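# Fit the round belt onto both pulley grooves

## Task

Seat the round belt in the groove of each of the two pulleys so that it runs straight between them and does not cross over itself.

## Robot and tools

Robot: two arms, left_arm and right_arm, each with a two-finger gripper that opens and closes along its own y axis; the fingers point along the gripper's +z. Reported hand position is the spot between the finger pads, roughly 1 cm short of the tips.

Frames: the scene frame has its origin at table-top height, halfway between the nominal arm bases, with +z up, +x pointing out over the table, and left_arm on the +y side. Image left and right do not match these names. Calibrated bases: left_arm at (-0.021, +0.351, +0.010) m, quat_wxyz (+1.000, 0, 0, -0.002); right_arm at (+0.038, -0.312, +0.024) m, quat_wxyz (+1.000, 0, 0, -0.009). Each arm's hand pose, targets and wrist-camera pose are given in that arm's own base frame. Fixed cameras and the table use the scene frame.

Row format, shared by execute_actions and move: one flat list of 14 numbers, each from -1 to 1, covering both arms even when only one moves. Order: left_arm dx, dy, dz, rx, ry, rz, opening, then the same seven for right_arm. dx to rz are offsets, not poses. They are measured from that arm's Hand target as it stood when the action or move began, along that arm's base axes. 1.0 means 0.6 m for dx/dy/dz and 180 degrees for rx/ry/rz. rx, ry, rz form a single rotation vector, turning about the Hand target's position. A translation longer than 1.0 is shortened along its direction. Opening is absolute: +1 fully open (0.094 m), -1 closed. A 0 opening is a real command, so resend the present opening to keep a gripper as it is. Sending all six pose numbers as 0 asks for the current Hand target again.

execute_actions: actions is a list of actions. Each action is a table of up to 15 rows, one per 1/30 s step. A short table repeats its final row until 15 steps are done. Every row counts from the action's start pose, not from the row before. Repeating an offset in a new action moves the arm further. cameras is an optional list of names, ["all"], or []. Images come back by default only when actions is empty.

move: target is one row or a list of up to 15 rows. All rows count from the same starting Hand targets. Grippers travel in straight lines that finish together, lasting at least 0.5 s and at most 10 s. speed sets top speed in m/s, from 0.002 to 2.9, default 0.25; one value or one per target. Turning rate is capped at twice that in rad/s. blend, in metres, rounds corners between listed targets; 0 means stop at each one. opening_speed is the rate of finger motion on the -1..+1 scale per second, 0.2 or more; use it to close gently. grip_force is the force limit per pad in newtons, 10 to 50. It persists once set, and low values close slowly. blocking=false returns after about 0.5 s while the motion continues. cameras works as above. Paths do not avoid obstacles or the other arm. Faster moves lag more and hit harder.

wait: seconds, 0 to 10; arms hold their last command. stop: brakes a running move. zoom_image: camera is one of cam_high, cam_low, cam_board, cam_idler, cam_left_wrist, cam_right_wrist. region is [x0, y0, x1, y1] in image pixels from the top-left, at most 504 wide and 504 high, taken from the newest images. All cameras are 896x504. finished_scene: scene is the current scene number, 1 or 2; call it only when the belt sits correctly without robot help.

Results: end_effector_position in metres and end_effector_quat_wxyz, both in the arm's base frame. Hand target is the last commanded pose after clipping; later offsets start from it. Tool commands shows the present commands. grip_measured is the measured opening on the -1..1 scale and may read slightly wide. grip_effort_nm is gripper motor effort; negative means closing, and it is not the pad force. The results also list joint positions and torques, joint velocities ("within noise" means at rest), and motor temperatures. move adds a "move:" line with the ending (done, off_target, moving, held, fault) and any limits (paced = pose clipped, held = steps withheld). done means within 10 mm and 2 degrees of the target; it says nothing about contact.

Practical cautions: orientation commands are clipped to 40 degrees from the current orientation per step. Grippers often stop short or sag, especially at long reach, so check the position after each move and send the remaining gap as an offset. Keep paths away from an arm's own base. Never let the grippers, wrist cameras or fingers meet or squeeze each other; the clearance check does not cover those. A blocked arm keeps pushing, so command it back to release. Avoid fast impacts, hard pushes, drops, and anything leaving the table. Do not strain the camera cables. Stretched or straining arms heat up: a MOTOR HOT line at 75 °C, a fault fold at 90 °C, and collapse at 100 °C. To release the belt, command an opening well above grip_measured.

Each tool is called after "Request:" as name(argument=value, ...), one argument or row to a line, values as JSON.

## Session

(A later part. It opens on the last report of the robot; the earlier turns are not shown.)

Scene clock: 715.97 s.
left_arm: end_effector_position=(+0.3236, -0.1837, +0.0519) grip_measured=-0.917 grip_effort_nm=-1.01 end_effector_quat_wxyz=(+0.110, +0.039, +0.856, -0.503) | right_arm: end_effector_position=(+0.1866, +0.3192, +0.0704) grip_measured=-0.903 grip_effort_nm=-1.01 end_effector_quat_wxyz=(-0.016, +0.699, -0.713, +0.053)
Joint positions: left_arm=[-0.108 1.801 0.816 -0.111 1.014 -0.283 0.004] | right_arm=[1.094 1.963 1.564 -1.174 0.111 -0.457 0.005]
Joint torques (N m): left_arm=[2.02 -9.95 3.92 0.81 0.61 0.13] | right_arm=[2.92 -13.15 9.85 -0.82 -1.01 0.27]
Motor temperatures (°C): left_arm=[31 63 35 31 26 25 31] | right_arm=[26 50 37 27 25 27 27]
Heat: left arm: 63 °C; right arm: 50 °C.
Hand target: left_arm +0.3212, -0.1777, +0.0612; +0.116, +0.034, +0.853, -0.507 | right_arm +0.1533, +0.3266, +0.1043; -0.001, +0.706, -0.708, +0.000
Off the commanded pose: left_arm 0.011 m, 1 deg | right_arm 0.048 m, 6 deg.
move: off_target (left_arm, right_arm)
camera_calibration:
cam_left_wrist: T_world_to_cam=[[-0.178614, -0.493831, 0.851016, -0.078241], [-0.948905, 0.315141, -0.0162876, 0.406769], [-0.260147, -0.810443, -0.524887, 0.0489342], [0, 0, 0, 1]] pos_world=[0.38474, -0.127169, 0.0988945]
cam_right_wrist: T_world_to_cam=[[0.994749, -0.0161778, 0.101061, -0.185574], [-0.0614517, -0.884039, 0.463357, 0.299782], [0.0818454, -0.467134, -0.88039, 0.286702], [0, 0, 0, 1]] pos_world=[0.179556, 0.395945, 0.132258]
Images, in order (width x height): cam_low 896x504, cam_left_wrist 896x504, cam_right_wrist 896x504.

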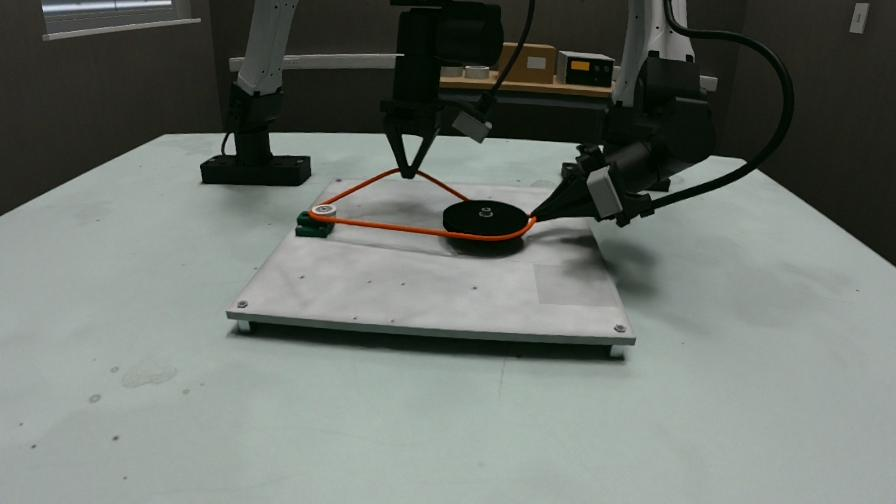

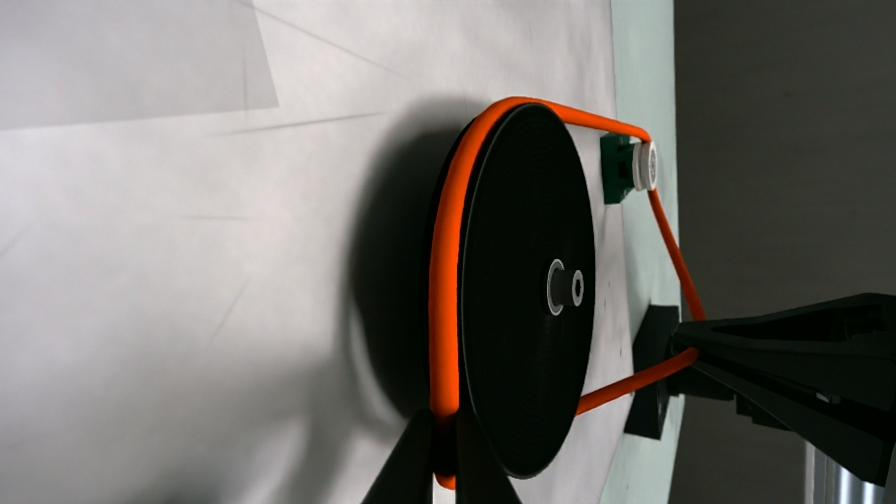

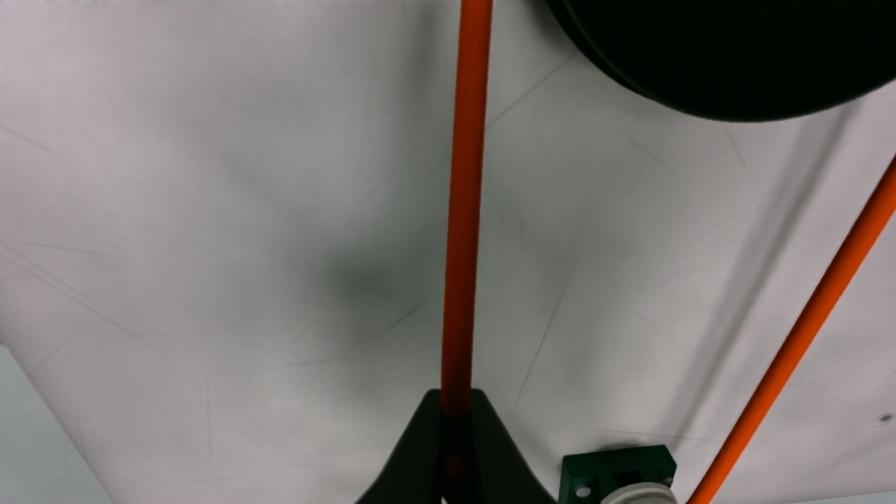

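Request:
move(
  target=[
    [0,-0.05,-0.018,0,0,0,-0.96,0,0,-0.085,0,0,0,-0.95],
    [0,0,0,0,0,0,-0.96,0.06,0,-0.085,0,0,0,-0.95],
    [0,0.02,0.01,0,0,0,-0.96,0.115,0,-0.085,0,0,0,-0.95],
  ],
  speed=0.06,
  cameras=["cam_right_wrist","cam_low","cam_left_wrist","cam_idler"],
)

Request:
zoom_image(
  camera="cam_low",
  region=[320, 160, 660, 350],
)

Scene clock: 719.87 s.
left_arm: end_effector_position=(+0.3139, -0.1768, +0.0517) grip_measured=-0.917 grip_effort_nm=-1.01 end_effector_quat_wxyz=(+0.097, +0.034, +0.856, -0.507) | right_arm: end_effector_position=(+0.2186, +0.3171, +0.0476) grip_measured=-0.903 grip_effort_nm=-1.01 end_effector_quat_wxyz=(+0.009, +0.706, -0.708, +0.013)
Joint positions: left_arm=[-0.084 1.787 0.804 -0.175 1.036 -0.241 0.004] | right_arm=[0.978 2.059 1.615 -1.15 0.023 -0.591 0.005]
Joint torques (N m): left_arm=[3.56 -9.8 6.78 0.45 0.57 0.45] | right_arm=[-0.75 -8.38 8.62 0.26 -0.21 0.1]
Motor temperatures (°C): left_arm=[30 62 35 31 26 25 31] | right_arm=[26 50 37 27 25 27 27]
Heat: left arm: 62 °C; right arm: 50 °C.
Hand target: left_arm +0.3211, -0.1656, +0.0672; +0.116, +0.034, +0.853, -0.507 | right_arm +0.2224, +0.3267, +0.0532; -0.001, +0.706, -0.708, +0.000
Off the commanded pose: left_arm 0.020 m, 2 deg | right_arm 0.012 m, 2 deg.
move: off_target (left_arm, right_arm)
camera_calibration:
cam_left_wrist: T_world_to_cam=[[-0.157995, -0.485771, 0.859689, -0.0818397], [-0.947331, 0.320183, 0.00681859, 0.394599], [-0.27857, -0.813333, -0.510773, 0.0564651], [0, 0, 0, 1]] pos_world=[0.376615, -0.120174, 0.0965069]
cam_right_wrist: T_world_to_cam=[[0.999963, -0.000822631, 0.00859385, -0.216787], [-0.00458056, -0.894334, 0.447376, 0.302096], [0.00731775, -0.447399, -0.894305, 0.273811], [0, 0, 0, 1]] pos_world=[0.216159, 0.392499, 0.111583]
Images, in order (width x height): cam_low 896x504, cam_idler 896x504, cam_left_wrist 896x504, cam_right_wrist 896x504.

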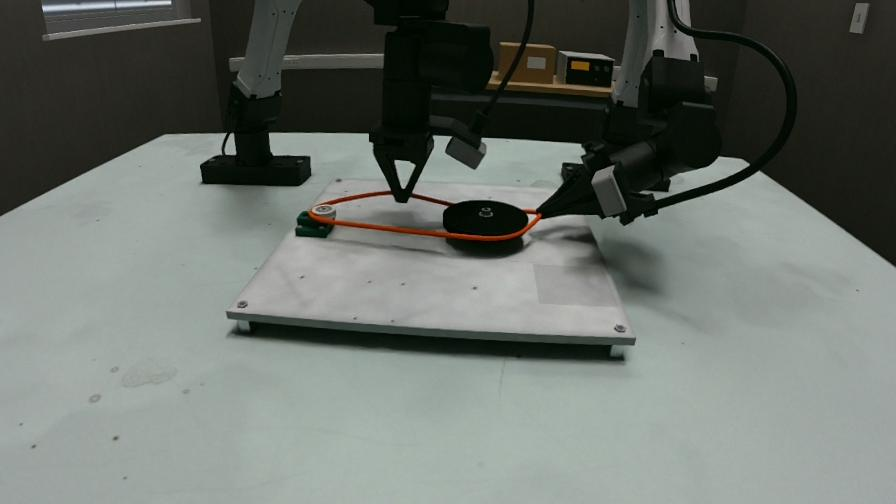

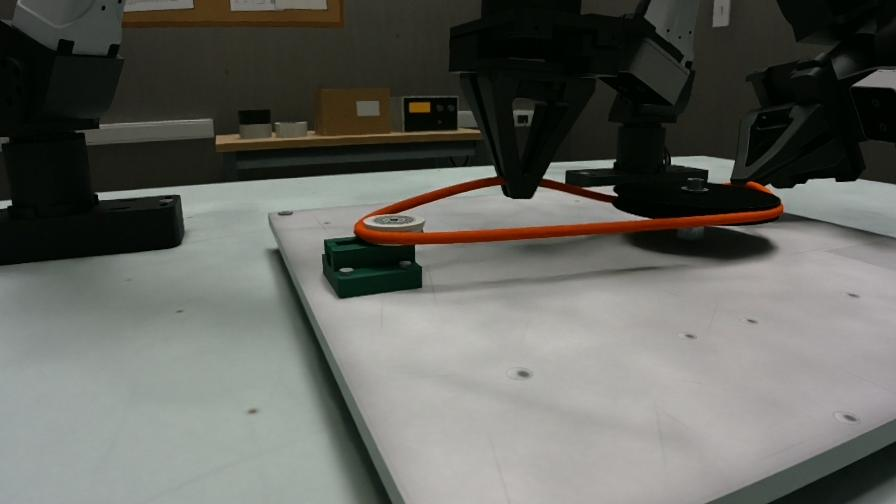

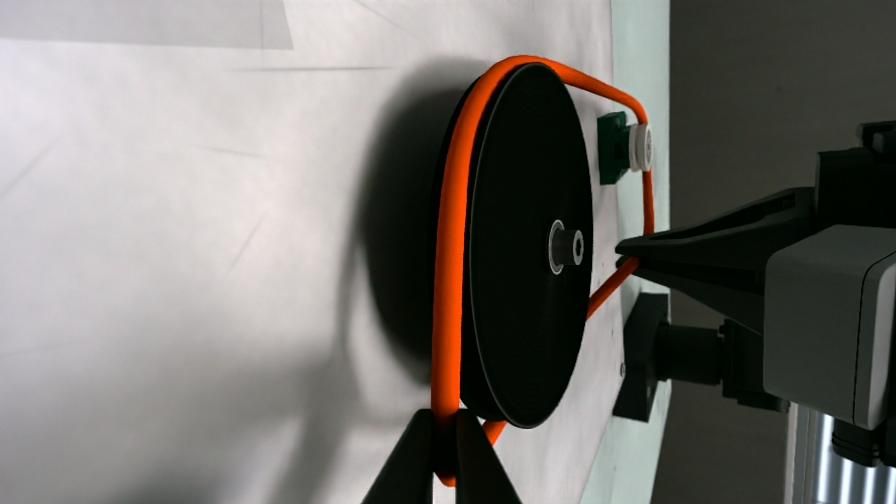

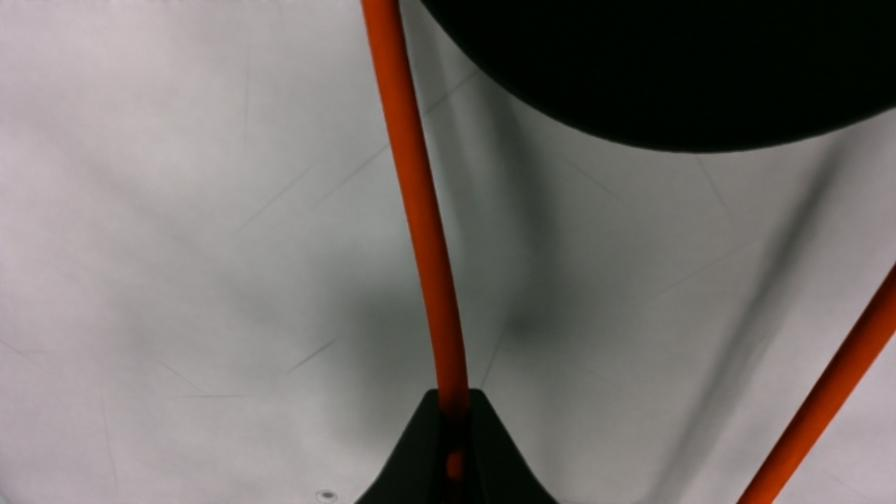

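Scaled by 1.482 from the camera's 896x504 image, which has a finer 1280x720 frame.

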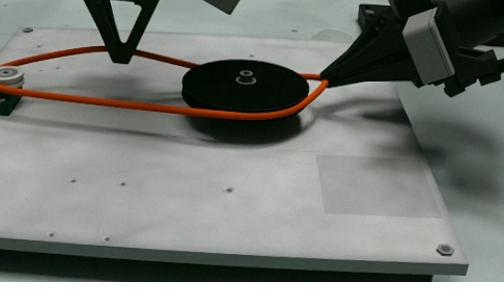

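Request:
move(
  target=[
    [0,0.06,0.018,0,0,0,-0.96,0.03,0,-0.018,0,0,0,-0.95],
  ],
  speed=0.05,
  cameras=["cam_right_wrist","cam_left_wrist","cam_idler"],
)

Request:
zoom_image(
  camera="cam_left_wrist",
  region=[400, 40, 700, 500],
)

Request:
zoom_image(
  camera="cam_idler",
  region=[580, 140, 830, 280],
)

Scene clock: 721.90 s.
left_arm: end_effector_position=(+0.3126, -0.1649, +0.0609) grip_measured=-0.917 grip_effort_nm=-1.01 end_effector_quat_wxyz=(+0.106, +0.075, +0.853, -0.505) | right_arm: end_effector_position=(+0.2312, +0.3201, +0.0365) grip_measured=-0.903 grip_effort_nm=-1.01 end_effector_quat_wxyz=(+0.013, +0.709, -0.705, +0.005)
Joint positions: left_arm=[-0.041 1.787 0.867 -0.355 1.061 -0.041 0.004] | right_arm=[0.948 2.11 1.648 -1.136 0.005 -0.63 0.005]
Joint torques (N m): left_arm=[10.28 -9.61 7.43 -0.34 0.74 0.44] | right_arm=[-1.2 -8.84 8.58 0.23 -0.05 0.04]
Motor temperatures (°C): left_arm=[30 62 35 31 26 25 31] | right_arm=[26 50 37 27 25 27 27]
Heat: left arm: 62 °C; right arm: 50 °C.
Hand target: left_arm +0.3211, -0.1297, +0.0780; +0.116, +0.034, +0.853, -0.507 | right_arm +0.2404, +0.3267, +0.0424; -0.001, +0.706, -0.708, +0.000
Off the commanded pose: left_arm 0.040 m, 5 deg | right_arm 0.013 m, 2 deg.
move: off_target (left_arm, right_arm)
camera_calibration:
cam_left_wrist: T_world_to_cam=[[-0.235715, -0.480574, 0.844682, -0.0580632], [-0.925607, 0.375866, -0.044452, 0.395007], [-0.296125, -0.792321, -0.53342, 0.0807813], [0, 0, 0, 1]] pos_world=[0.375856, -0.112369, 0.109694]
cam_right_wrist: T_world_to_cam=[[0.999932, 0.00747996, -0.00899123, -0.231207], [0.0106815, -0.897185, 0.441526, 0.307459], [-0.0047642, -0.441592, -0.897203, 0.266092], [0, 0, 0, 1]] pos_world=[0.229175, 0.395081, 0.100908]
Images, in order (width x height): cam_idler 896x504, cam_left_wrist 896x504, cam_right_wrist 896x504.

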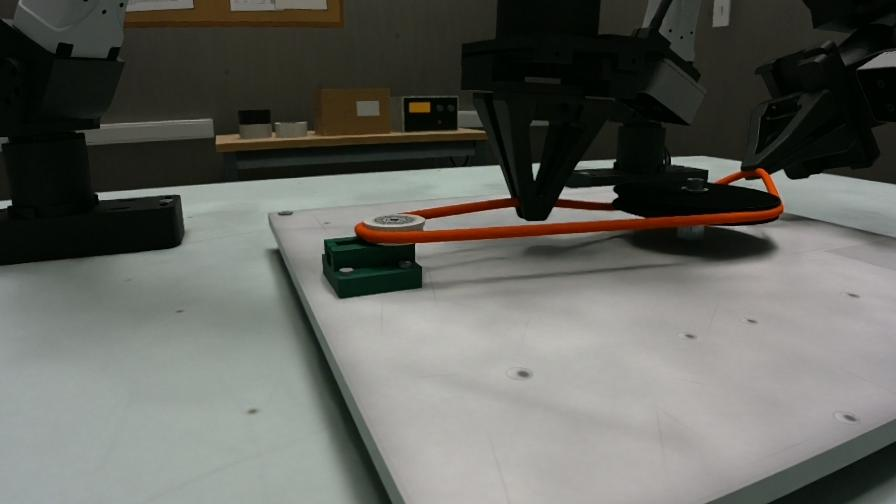

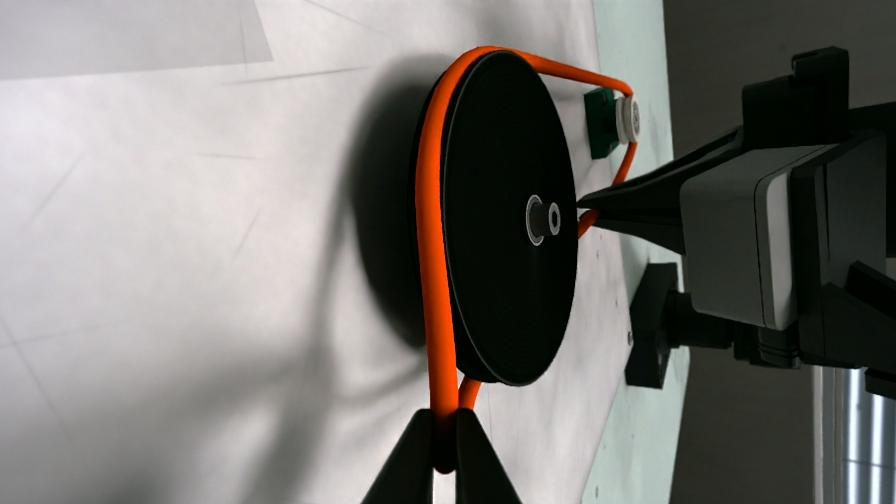

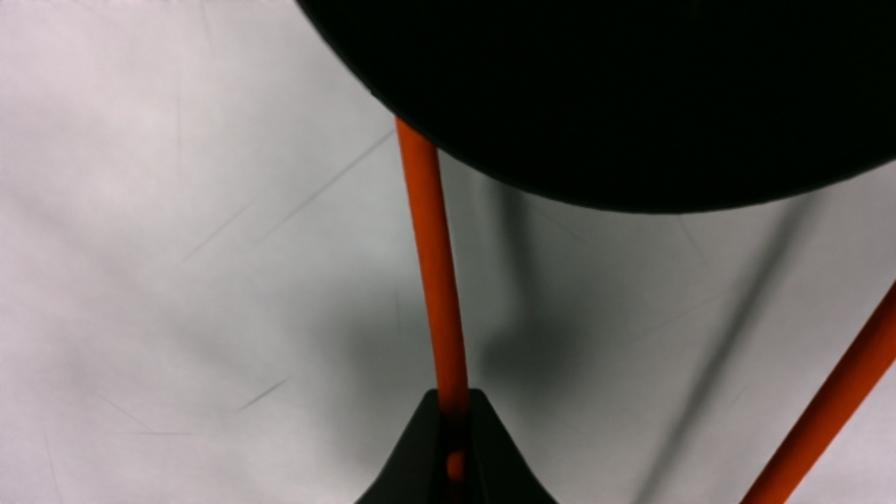

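Scaled by 1.096 from the camera's 896x504 image, which has a finer 1280x720 frame.

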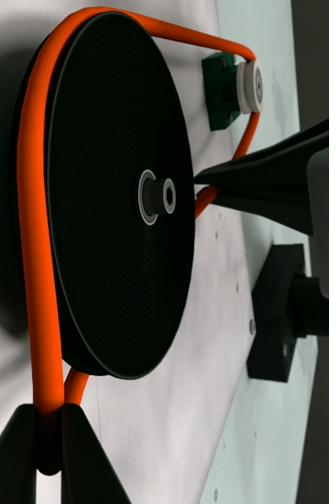

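Scaled by 2.016 from the camera's 896x504 image, which has a finer 1280x720 frame.

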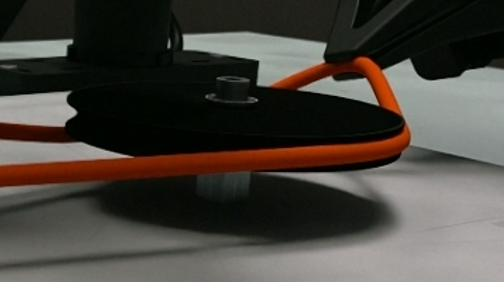

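Request:
move(
  target=[
    [0,0,0,0,0,0,-0.96,0.015,0,0,0,0,0,-0.95],
    [0,0,0,0,0,0,-0.96,0.015,0,0,0,0,0,-0.65],
    [0,0,0,0,0,0,-0.96,0.015,0,0.1,0,0,0,-0.65],
  ],
  speed=0.08,
  opening_speed=0.3,
  cameras=["cam_low","cam_right_wrist","cam_left_wrist","cam_idler"],
)

Request:
zoom_image(
  camera="cam_idler",
  region=[580, 140, 830, 280],
)

Request:
zoom_image(
  camera="cam_low",
  region=[300, 160, 600, 300],
)

Scene clock: 726.20 s.
left_arm: end_effector_position=(+0.3129, -0.1641, +0.0608) grip_measured=-0.917 grip_effort_nm=-1.01 end_effector_quat_wxyz=(+0.107, +0.074, +0.853, -0.505) | right_arm: end_effector_position=(+0.2433, +0.3273, +0.0930) grip_measured=-0.652 grip_effort_nm=0.10 end_effector_quat_wxyz=(+0.009, +0.709, -0.706, -0.003)
Joint positions: left_arm=[-0.038 1.787 0.867 -0.356 1.061 -0.039 0.004] | right_arm=[0.928 2.13 1.905 -1.363 -0.008 -0.647 0.016]
Joint torques (N m): left_arm=[10.07 -9.61 7.46 -0.33 0.74 0.44] | right_arm=[-1.25 -10.37 7.98 0.16 0.06 0.07]
Motor temperatures (°C): left_arm=[31 60 35 31 26 25 31] | right_arm=[26 50 38 27 25 27 27]
Heat: left arm: 60 °C; right arm: 50 °C.
Hand target: left_arm +0.3211, -0.1297, +0.0780; +0.116, +0.034, +0.853, -0.507 | right_arm +0.2493, +0.3267, +0.1025; -0.001, +0.706, -0.708, +0.000
Off the commanded pose: left_arm 0.039 m, 5 deg | right_arm 0.011 m, 1 deg.
move: off_target (left_arm, right_arm); target 2's new opening was sent with right_arm's hand 0.017 m and 2 deg from that target
camera_calibration:
cam_left_wrist: T_world_to_cam=[[-0.235298, -0.481148, 0.844471, -0.0578036], [-0.926225, 0.374297, -0.0448169, 0.394862], [-0.29452, -0.792716, -0.533723, 0.0809106], [0, 0, 0, 1]] pos_world=[0.375959, -0.111469, 0.109694]
cam_right_wrist: T_world_to_cam=[[0.999889, 0.00512365, -0.0139975, -0.241694], [0.0106156, -0.903994, 0.427413, 0.29237], [-0.0104637, -0.427514, -0.903948, 0.31747], [0, 0, 0, 1]] pos_world=[0.241885, 0.401262, 0.15863]
Images, in order (width x height): cam_low 896x504, cam_idler 896x504, cam_left_wrist 896x504, cam_right_wrist 896x504.

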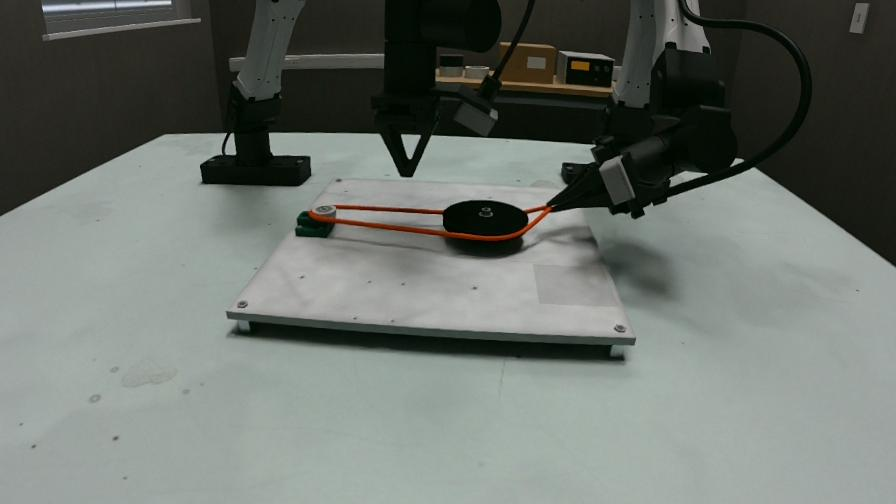

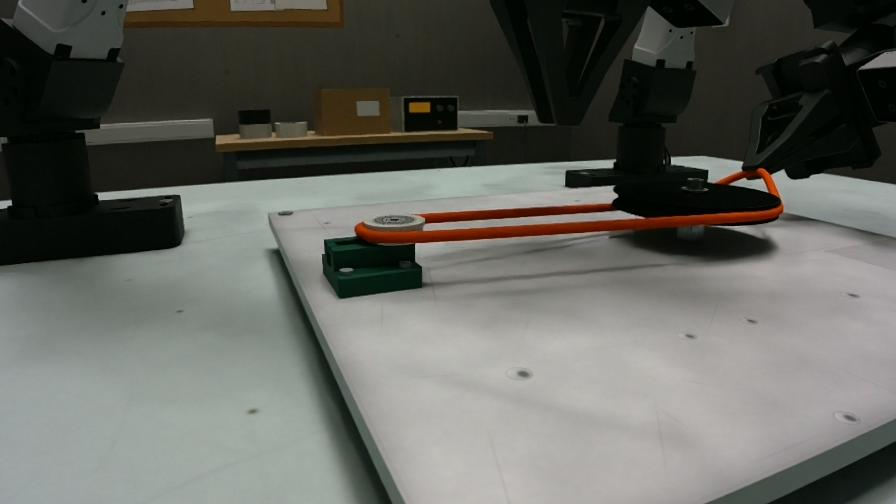

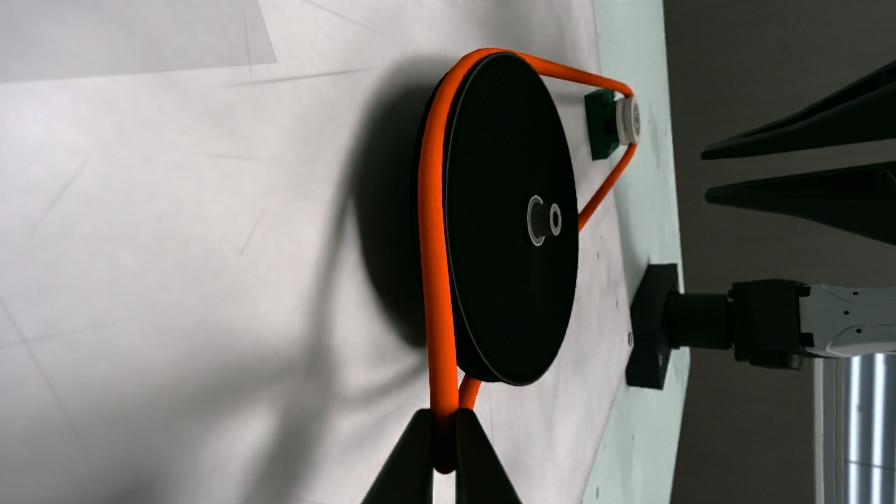

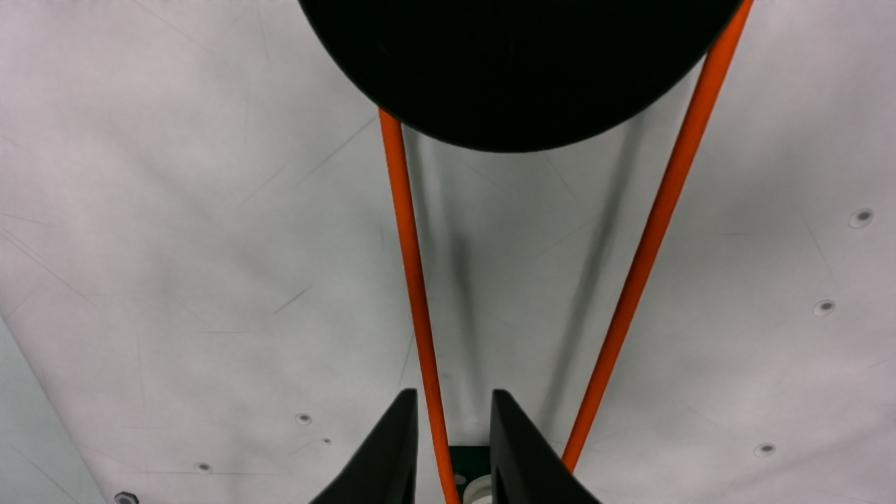

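Scaled by 2.016 from the camera's 896x504 image, which has a finer 1280x720 frame.

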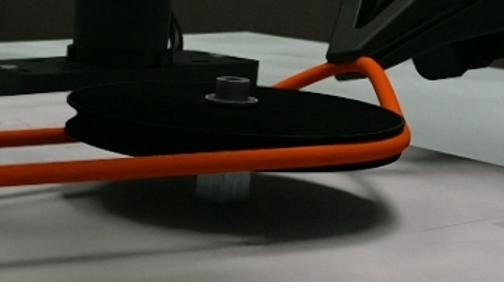

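Scaled by 1.680 from the camera's 896x504 image, which has a finer 1280x720 frame.

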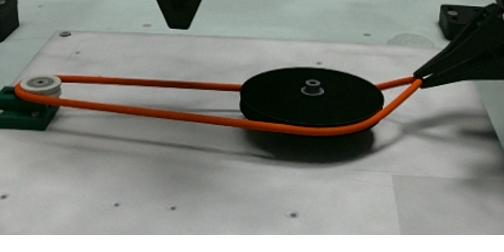

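Request:
move(
  target=[
    [0,0,0,0,0,0,-0.96,0.03,-0.164,0,0,0,0,-0.2],
    [0,0,0,0,0,0,-0.96,0.03,-0.164,-0.1055,0,0,0,-0.2],
    [0,0,0,0,0,0,-0.96,0.03,-0.164,-0.1055,0,0,0,-0.85],
    [0,0,0,0,0,0,-0.96,0.03,-0.214,-0.1055,0,0,0,-0.85],
  ],
  speed=[0.15,0.12,0.1,0.04],
  opening_speed=0.6,
  cameras=["cam_right_wrist","cam_idler"],
)

Scene clock: 731.93 s.
left_arm: end_effector_position=(+0.3135, -0.1641, +0.0613) grip_measured=-0.917 grip_effort_nm=-1.01 end_effector_quat_wxyz=(+0.108, +0.074, +0.853, -0.505) | right_arm: end_effector_position=(+0.2721, +0.2088, +0.0466) grip_measured=-0.848 grip_effort_nm=-0.07 end_effector_quat_wxyz=(-0.017, +0.706, -0.708, -0.004)
Joint positions: left_arm=[-0.038 1.787 0.869 -0.357 1.061 -0.039 0.004] | right_arm=[0.649 1.852 1.32 -1.006 -0.012 -0.92 0.007]
Joint torques (N m): left_arm=[10.07 -9.59 7.32 -0.33 0.74 0.44] | right_arm=[-1.14 -7.51 3.6 0.34 0.12 -0.04]
Motor temperatures (°C): left_arm=[32 59 35 31 26 25 31] | right_arm=[26 50 37 27 25 27 27]
Heat: left arm: 59 °C; right arm: 50 °C.
Hand target: left_arm +0.3212, -0.1297, +0.0781; +0.116, +0.034, +0.853, -0.507 | right_arm +0.2674, +0.1983, +0.0392; -0.001, +0.706, -0.708, +0.000
Off the commanded pose: left_arm 0.039 m, 5 deg | right_arm 0.014 m, 2 deg.
move: off_target (left_arm, right_arm)
camera_calibration:
cam_right_wrist: T_world_to_cam=[[0.999765, -0.00180367, 0.0216232, -0.270658], [-0.0101398, -0.919871, 0.39209, 0.215421], [0.0191833, -0.392217, -0.919673, 0.21045], [0, 0, 0, 1]] pos_world=[0.268741, 0.280213, 0.114934]
Images, in order (width x height): cam_idler 896x504, cam_right_wrist 896x504.

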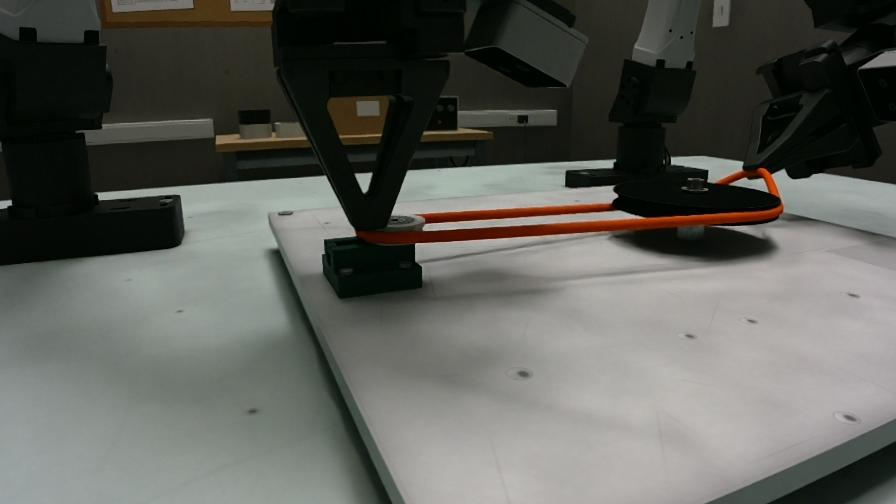

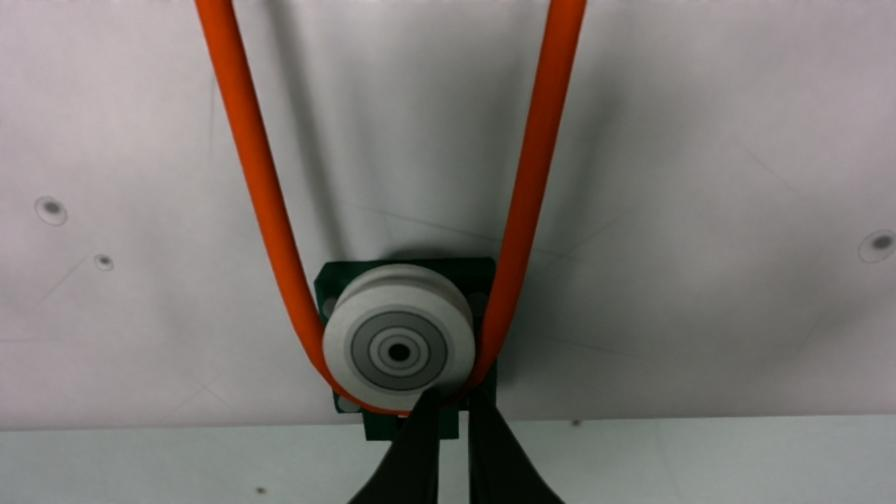

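Request:
move(
  target=[
    [0,0,0,0,0,0,-0.96,0,0,0.06,0,0,0,-0.2],
    [0,0,0,0,0,0,-0.96,0.0,0.053,0.06,0,0,0,-0.2],
    [0,0,0,0,0,0,-0.96,0.0,0.053,-0.011,0,0,0,-0.2],
    [0,0,0,0,0,0,-0.96,0.0,0.053,-0.011,0,0,0,-0.9],
  ],
  speed=[0.12,0.12,0.12,0.1],
  opening_speed=0.6,
  cameras=["cam_right_wrist"],
)

Scene clock: 736.47 s.
left_arm: end_effector_position=(+0.3132, -0.1641, +0.0612) grip_measured=-0.917 grip_effort_nm=-1.01 end_effector_quat_wxyz=(+0.107, +0.074, +0.853, -0.505) | right_arm: end_effector_position=(+0.2624, +0.2279, +0.0437) grip_measured=-0.402 grip_effort_nm=-1.01 end_effector_quat_wxyz=(+0.005, +0.708, -0.706, -0.004)
Joint positions: left_arm=[-0.038 1.787 0.869 -0.359 1.061 -0.038 0.004] | right_arm=[0.711 1.911 1.387 -1.057 -0.008 -0.862 0.028]
Joint torques (N m): left_arm=[10.06 -9.58 7.32 -0.32 0.74 0.44] | right_arm=[-0.24 -6.27 4.31 0.82 0.11 0.17]
Motor temperatures (°C): left_arm=[33 58 36 31 26 25 31] | right_arm=[26 49 37 27 24 27 27]
Heat: left arm: 58 °C; right arm: 49 °C.
Hand target: left_arm +0.3212, -0.1297, +0.0781; +0.116, +0.034, +0.853, -0.507 | right_arm +0.2673, +0.2300, +0.0325; -0.001, +0.706, -0.708, +0.000
Off the commanded pose: left_arm 0.039 m, 5 deg | right_arm 0.012 m, 1 deg.
move: off_target (left_arm, right_arm); target 4's new opening was sent with right_arm's hand 0.012 m and 1 deg from that target
camera_calibration:
cam_right_wrist: T_world_to_cam=[[0.999942, 0.00364929, -0.0100922, -0.260856], [0.00754882, -0.907604, 0.419759, 0.225301], [-0.00762786, -0.419811, -0.907579, 0.228234], [0, 0, 0, 1]] pos_world=[0.260881, 0.301251, 0.109935]
Images, in order (width x height): cam_right_wrist 896x504.

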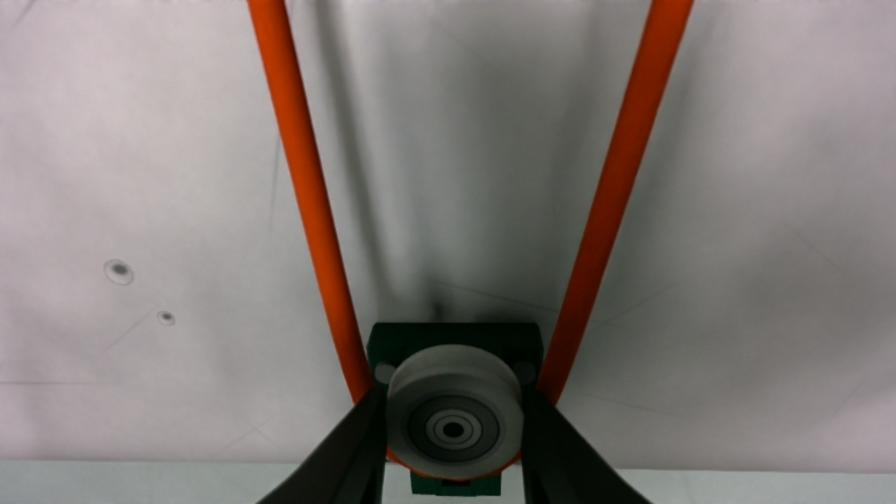

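Request:
move(
  target=[
    [0,-0.03,-0.011,0,0,0,-0.96,0,-0.03,0,0,0,0,-0.9],
    [0,-0.055,-0.02,0,0,0,-0.96,0,-0.055,0,0,0,0,-0.9],
    [0,-0.075,-0.028,0,0,0,-0.96,0,-0.085,0,0,0,0,-0.9],
  ],
  speed=0.025,
  blend=[0.004,0.004,0],
  cameras=["cam_right_wrist","cam_left_wrist","cam_low"],
)

Request:
zoom_image(
  camera="cam_low",
  region=[300, 160, 600, 300],
)

Scene clock: 739.83 s.
left_arm: end_effector_position=(+0.3200, -0.1751, +0.0546) grip_measured=-0.917 grip_effort_nm=-1.01 end_effector_quat_wxyz=(+0.103, +0.029, +0.856, -0.506) | right_arm: end_effector_position=(+0.2616, +0.2217, +0.0436) grip_measured=-0.403 grip_effort_nm=-1.01 end_effector_quat_wxyz=(-0.045, +0.717, -0.693, -0.059)
Joint positions: left_arm=[-0.079 1.787 0.816 -0.168 1.032 -0.259 0.004] | right_arm=[0.637 1.822 1.261 -0.94 -0.131 -0.965 0.028]
Joint torques (N m): left_arm=[0.28 -8.72 4.34 1.09 0.49 0.11] | right_arm=[-4.14 -7.42 3.26 0.06 1.22 0.01]
Motor temperatures (°C): left_arm=[33 57 36 31 26 25 31] | right_arm=[26 49 36 27 25 27 27]
Heat: left arm: 57 °C; right arm: 49 °C.
Hand target: left_arm +0.3211, -0.1746, +0.0611; +0.116, +0.034, +0.853, -0.507 | right_arm +0.2673, +0.1790, +0.0324; -0.001, +0.706, -0.708, +0.000
Off the commanded pose: left_arm 0.007 m, 2 deg | right_arm 0.044 m, 9 deg.
move: off_target (right_arm)
camera_calibration:
cam_left_wrist: T_world_to_cam=[[-0.153496, -0.488304, 0.859068, -0.0843515], [-0.952229, 0.305365, 0.00343128, 0.398941], [-0.264005, -0.817503, -0.51185, 0.0557039], [0, 0, 0, 1]] pos_world=[0.381642, -0.117474, 0.0996068]
cam_right_wrist: T_world_to_cam=[[0.999218, 0.0369478, -0.0140764, -0.266979], [0.0394159, -0.958857, 0.281139, 0.22878], [-0.0031098, -0.281474, -0.959564, 0.195981], [0, 0, 0, 1]] pos_world=[0.258363, 0.284395, 0.11998]
Images, in order (width x height): cam_low 896x504, cam_left_wrist 896x504, cam_right_wrist 896x504.

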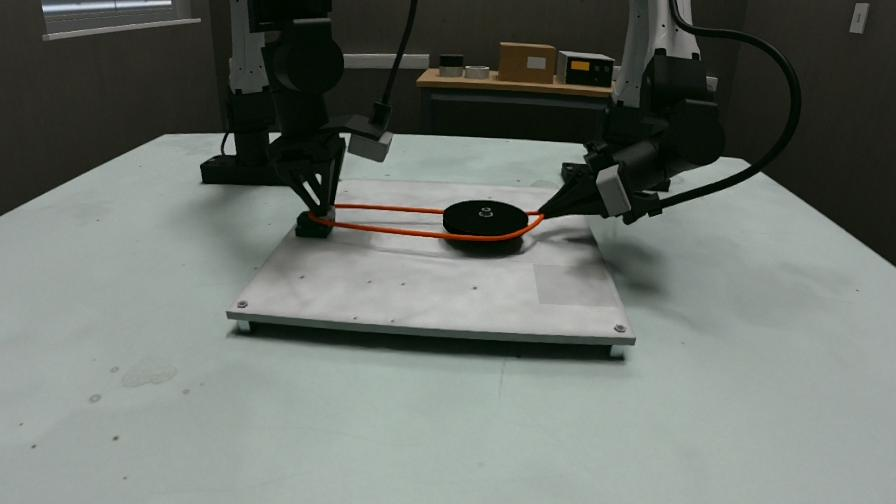

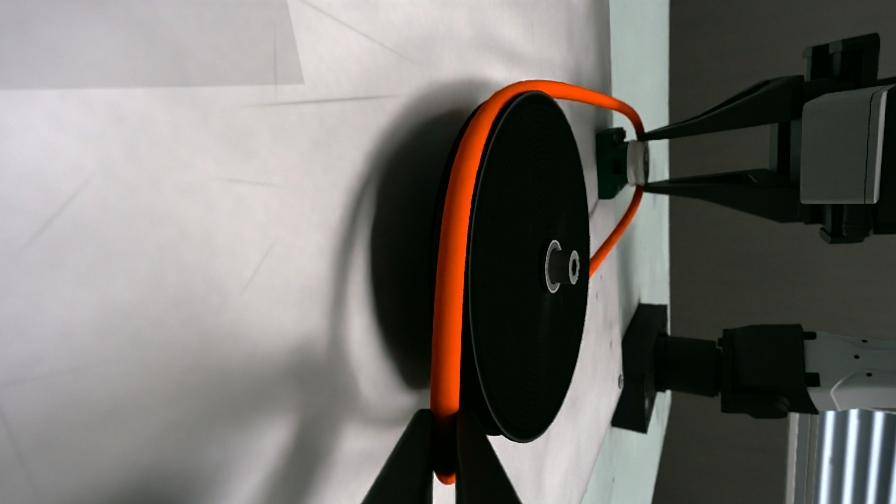

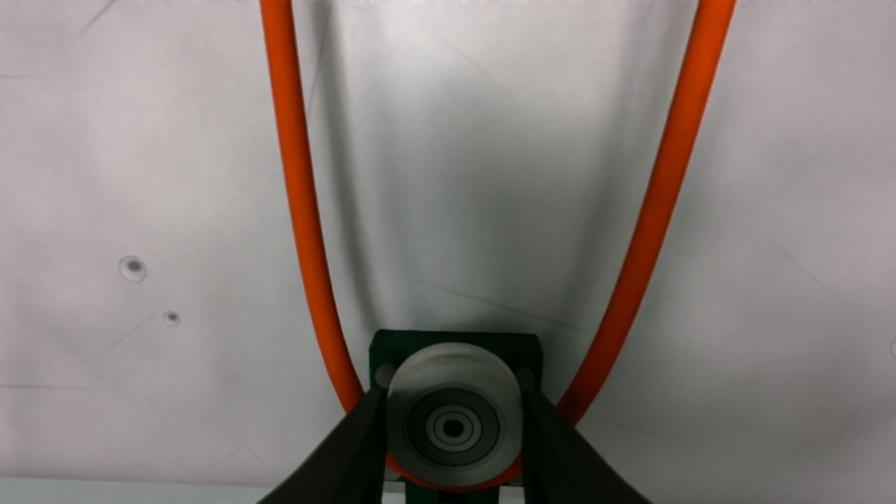

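Scaled by 1.680 from the camera's 896x504 image, which has a finer 1280x720 frame.

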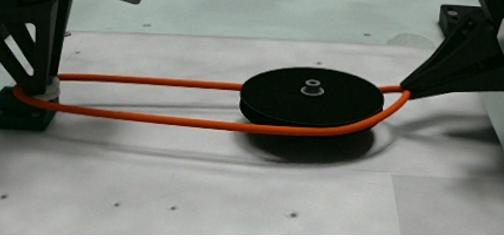

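Request:
move(
  target=[
    [0,0,0,0,0,0,-0.96,0,-0.035,0,0,0,0,-0.9],
    [0,-0.013,-0.005,0,0,0,-0.96,0,-0.06,0,0,0,0,-0.9],
    [0,-0.025,-0.009,0,0,0,-0.96,0,-0.085,0,0,0,0,-0.9],
  ],
  speed=0.02,
  blend=[0.004,0.004,0],
  cameras=["cam_right_wrist","cam_left_wrist"],
)

Request:
zoom_image(
  camera="cam_left_wrist",
  region=[400, 40, 700, 500],
)

Request:
move(
  target=[
    [0,0,0,0,0,0,-0.96,0,-0.03,0,0,0,0,-0.9],
  ],
  speed=0.02,
  cameras=["cam_right_wrist","cam_idler","cam_low"],
)

Request:
zoom_image(
  camera="cam_low",
  region=[270, 160, 570, 300],
)

Request:
zoom_image(
  camera="cam_idler",
  region=[580, 140, 830, 280],
)

Scene clock: 743.97 s.
left_arm: end_effector_position=(+0.3248, -0.1859, +0.0490) grip_measured=-0.917 grip_effort_nm=-1.01 end_effector_quat_wxyz=(+0.117, +0.028, +0.862, -0.492) | right_arm: end_effector_position=(+0.2620, +0.2026, +0.0435) grip_measured=-0.407 grip_effort_nm=-1.01 end_effector_quat_wxyz=(-0.085, +0.725, -0.675, -0.104)
Joint positions: left_arm=[-0.125 1.787 0.79 -0.054 0.973 -0.341 0.004] | right_arm=[0.529 1.748 1.149 -0.866 -0.249 -1.101 0.028]
Joint torques (N m): left_arm=[-0.06 -7.6 4.4 1.17 0.83 0.09] | right_arm=[-6.34 -8.55 3.41 -0.5 2.21 -0.04]
Motor temperatures (°C): left_arm=[32 56 36 31 26 25 31] | right_arm=[26 48 36 27 25 27 27]
Heat: left arm: 56 °C; right arm: 48 °C.
Hand target: left_arm +0.3213, -0.1896, +0.0558; +0.116, +0.034, +0.853, -0.507 | right_arm +0.2673, +0.1281, +0.0325; -0.001, +0.706, -0.708, +0.000
Off the commanded pose: left_arm 0.009 m, 2 deg | right_arm 0.076 m, 16 deg.
move: off_target (right_arm)
camera_calibration:
cam_left_wrist: T_world_to_cam=[[-0.16286, -0.516802, 0.840472, -0.0855137], [-0.957916, 0.2869, -0.00920364, 0.40589], [-0.236375, -0.806601, -0.541777, 0.0397837], [0, 0, 0, 1]] pos_world=[0.384286, -0.128554, 0.0971615]
cam_right_wrist: T_world_to_cam=[[0.997155, 0.0740814, -0.0139578, -0.273663], [0.0753645, -0.983953, 0.161728, 0.211339], [-0.00175279, -0.16232, -0.986737, 0.167186], [0, 0, 0, 1]] pos_world=[0.257249, 0.255359, 0.12697]
Images, in order (width x height): cam_left_wrist 896x504, cam_right_wrist 896x504.

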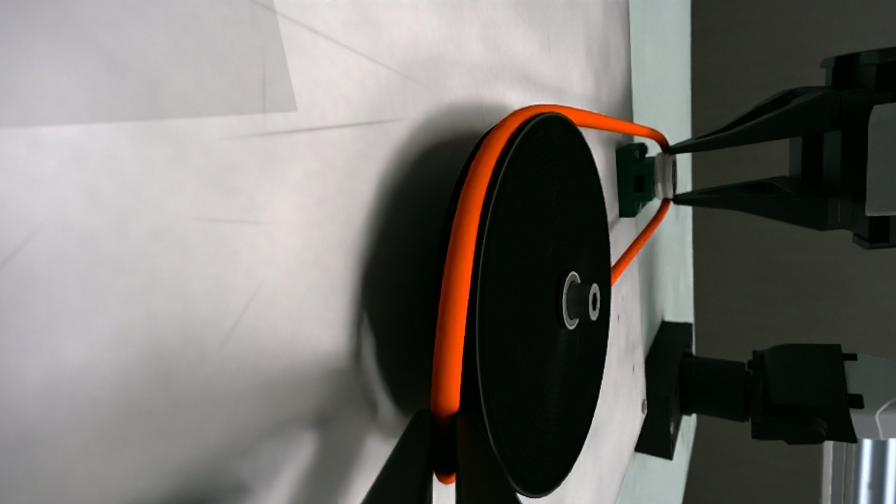

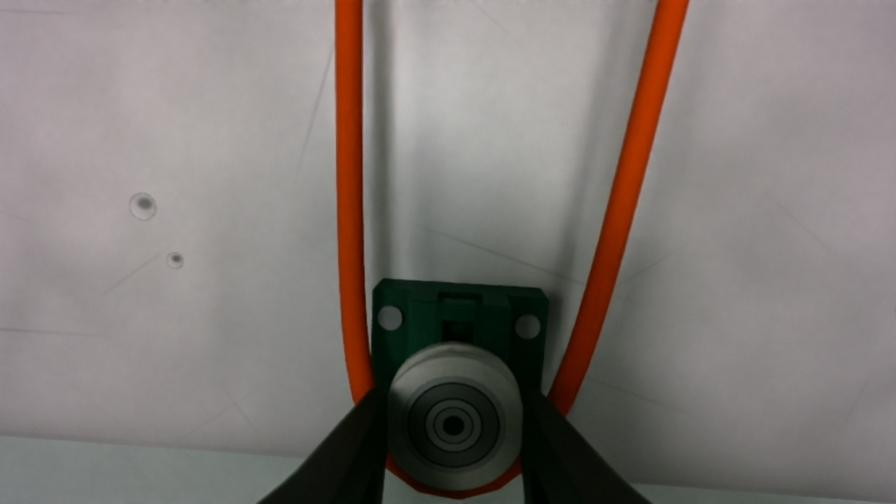

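Scaled by 1.096 from the camera's 896x504 image, which has a finer 1280x720 frame.

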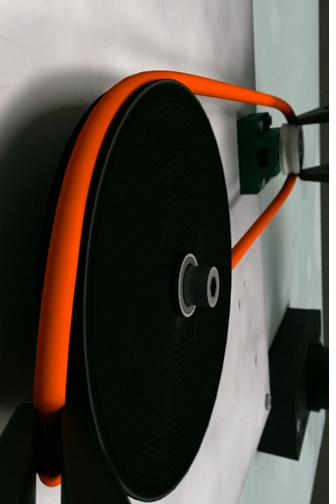

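Scene clock: 745.67 s.
left_arm: end_effector_position=(+0.3260, -0.1871, +0.0481) grip_measured=-0.917 grip_effort_nm=-1.01 end_effector_quat_wxyz=(+0.121, +0.030, +0.864, -0.487) | right_arm: end_effector_position=(+0.2622, +0.1980, +0.0436) grip_measured=-0.410 grip_effort_nm=-1.01 end_effector_quat_wxyz=(-0.103, +0.728, -0.667, -0.123)
Joint positions: left_arm=[-0.132 1.787 0.79 -0.045 0.959 -0.342 0.004] | right_arm=[0.489 1.729 1.115 -0.84 -0.301 -1.151 0.028]
Joint torques (N m): left_arm=[0.55 -7.62 4.42 1.1 0.96 0.07] | right_arm=[-7.36 -9.17 3.71 -0.75 2.63 -0.04]
Motor temperatures (°C): left_arm=[32 56 36 32 26 25 31] | right_arm=[26 48 36 27 26 27 27]
Heat: left arm: 56 °C; right arm: 48 °C.
Hand target: left_arm +0.3212, -0.1897, +0.0558; +0.116, +0.034, +0.853, -0.507 | right_arm +0.2674, +0.1101, +0.0325; -0.001, +0.706, -0.708, +0.000
Off the commanded pose: left_arm 0.009 m, 3 deg | right_arm 0.089 m, 19 deg.
move: off_target (left_arm, right_arm)
camera_calibration:
cam_right_wrist: T_world_to_cam=[[0.995987, 0.0889271, -0.010127, -0.276298], [0.0895016, -0.989878, 0.110141, 0.2065], [-0.000230014, -0.110605, -0.993864, 0.156197], [0, 0, 0, 1]] pos_world=[0.256743, 0.246256, 0.129697]
Images, in order (width x height): cam_low 896x504, cam_idler 896x504, cam_right_wrist 896x504.

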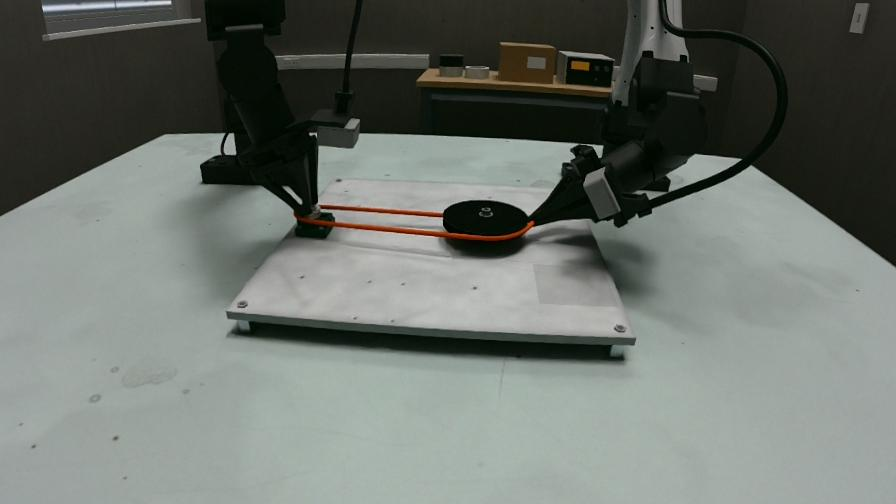

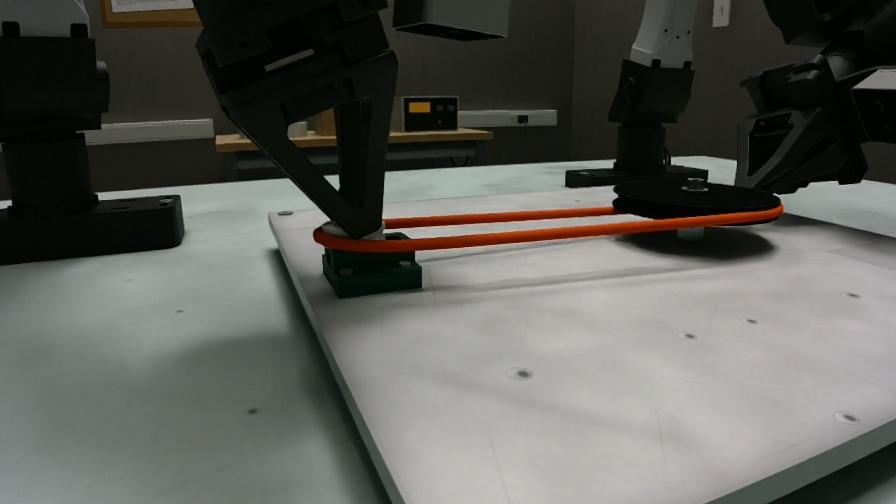

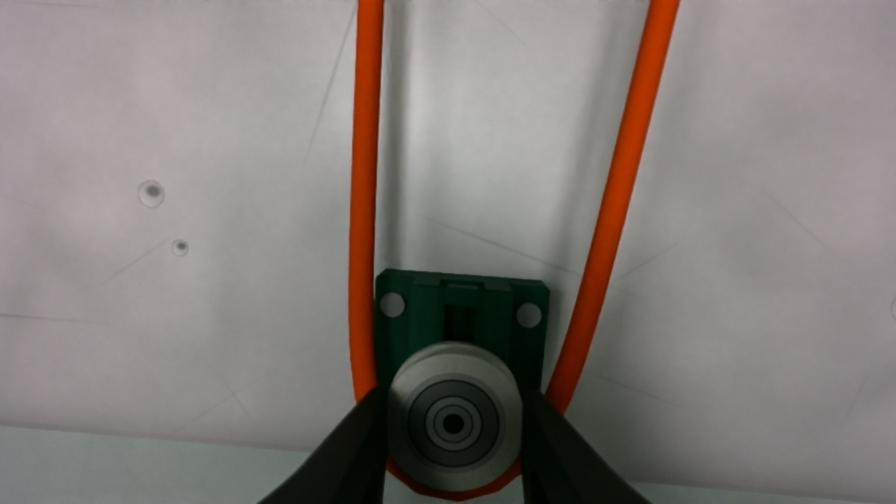

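Scaled by 1.680 from the camera's 896x504 image, which has a finer 1280x720 frame.

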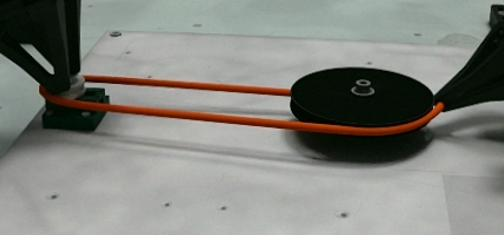

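Scaled by 2.016 from the camera's 896x504 image, which has a finer 1280x720 frame.

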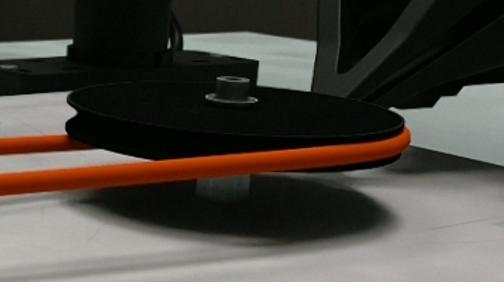

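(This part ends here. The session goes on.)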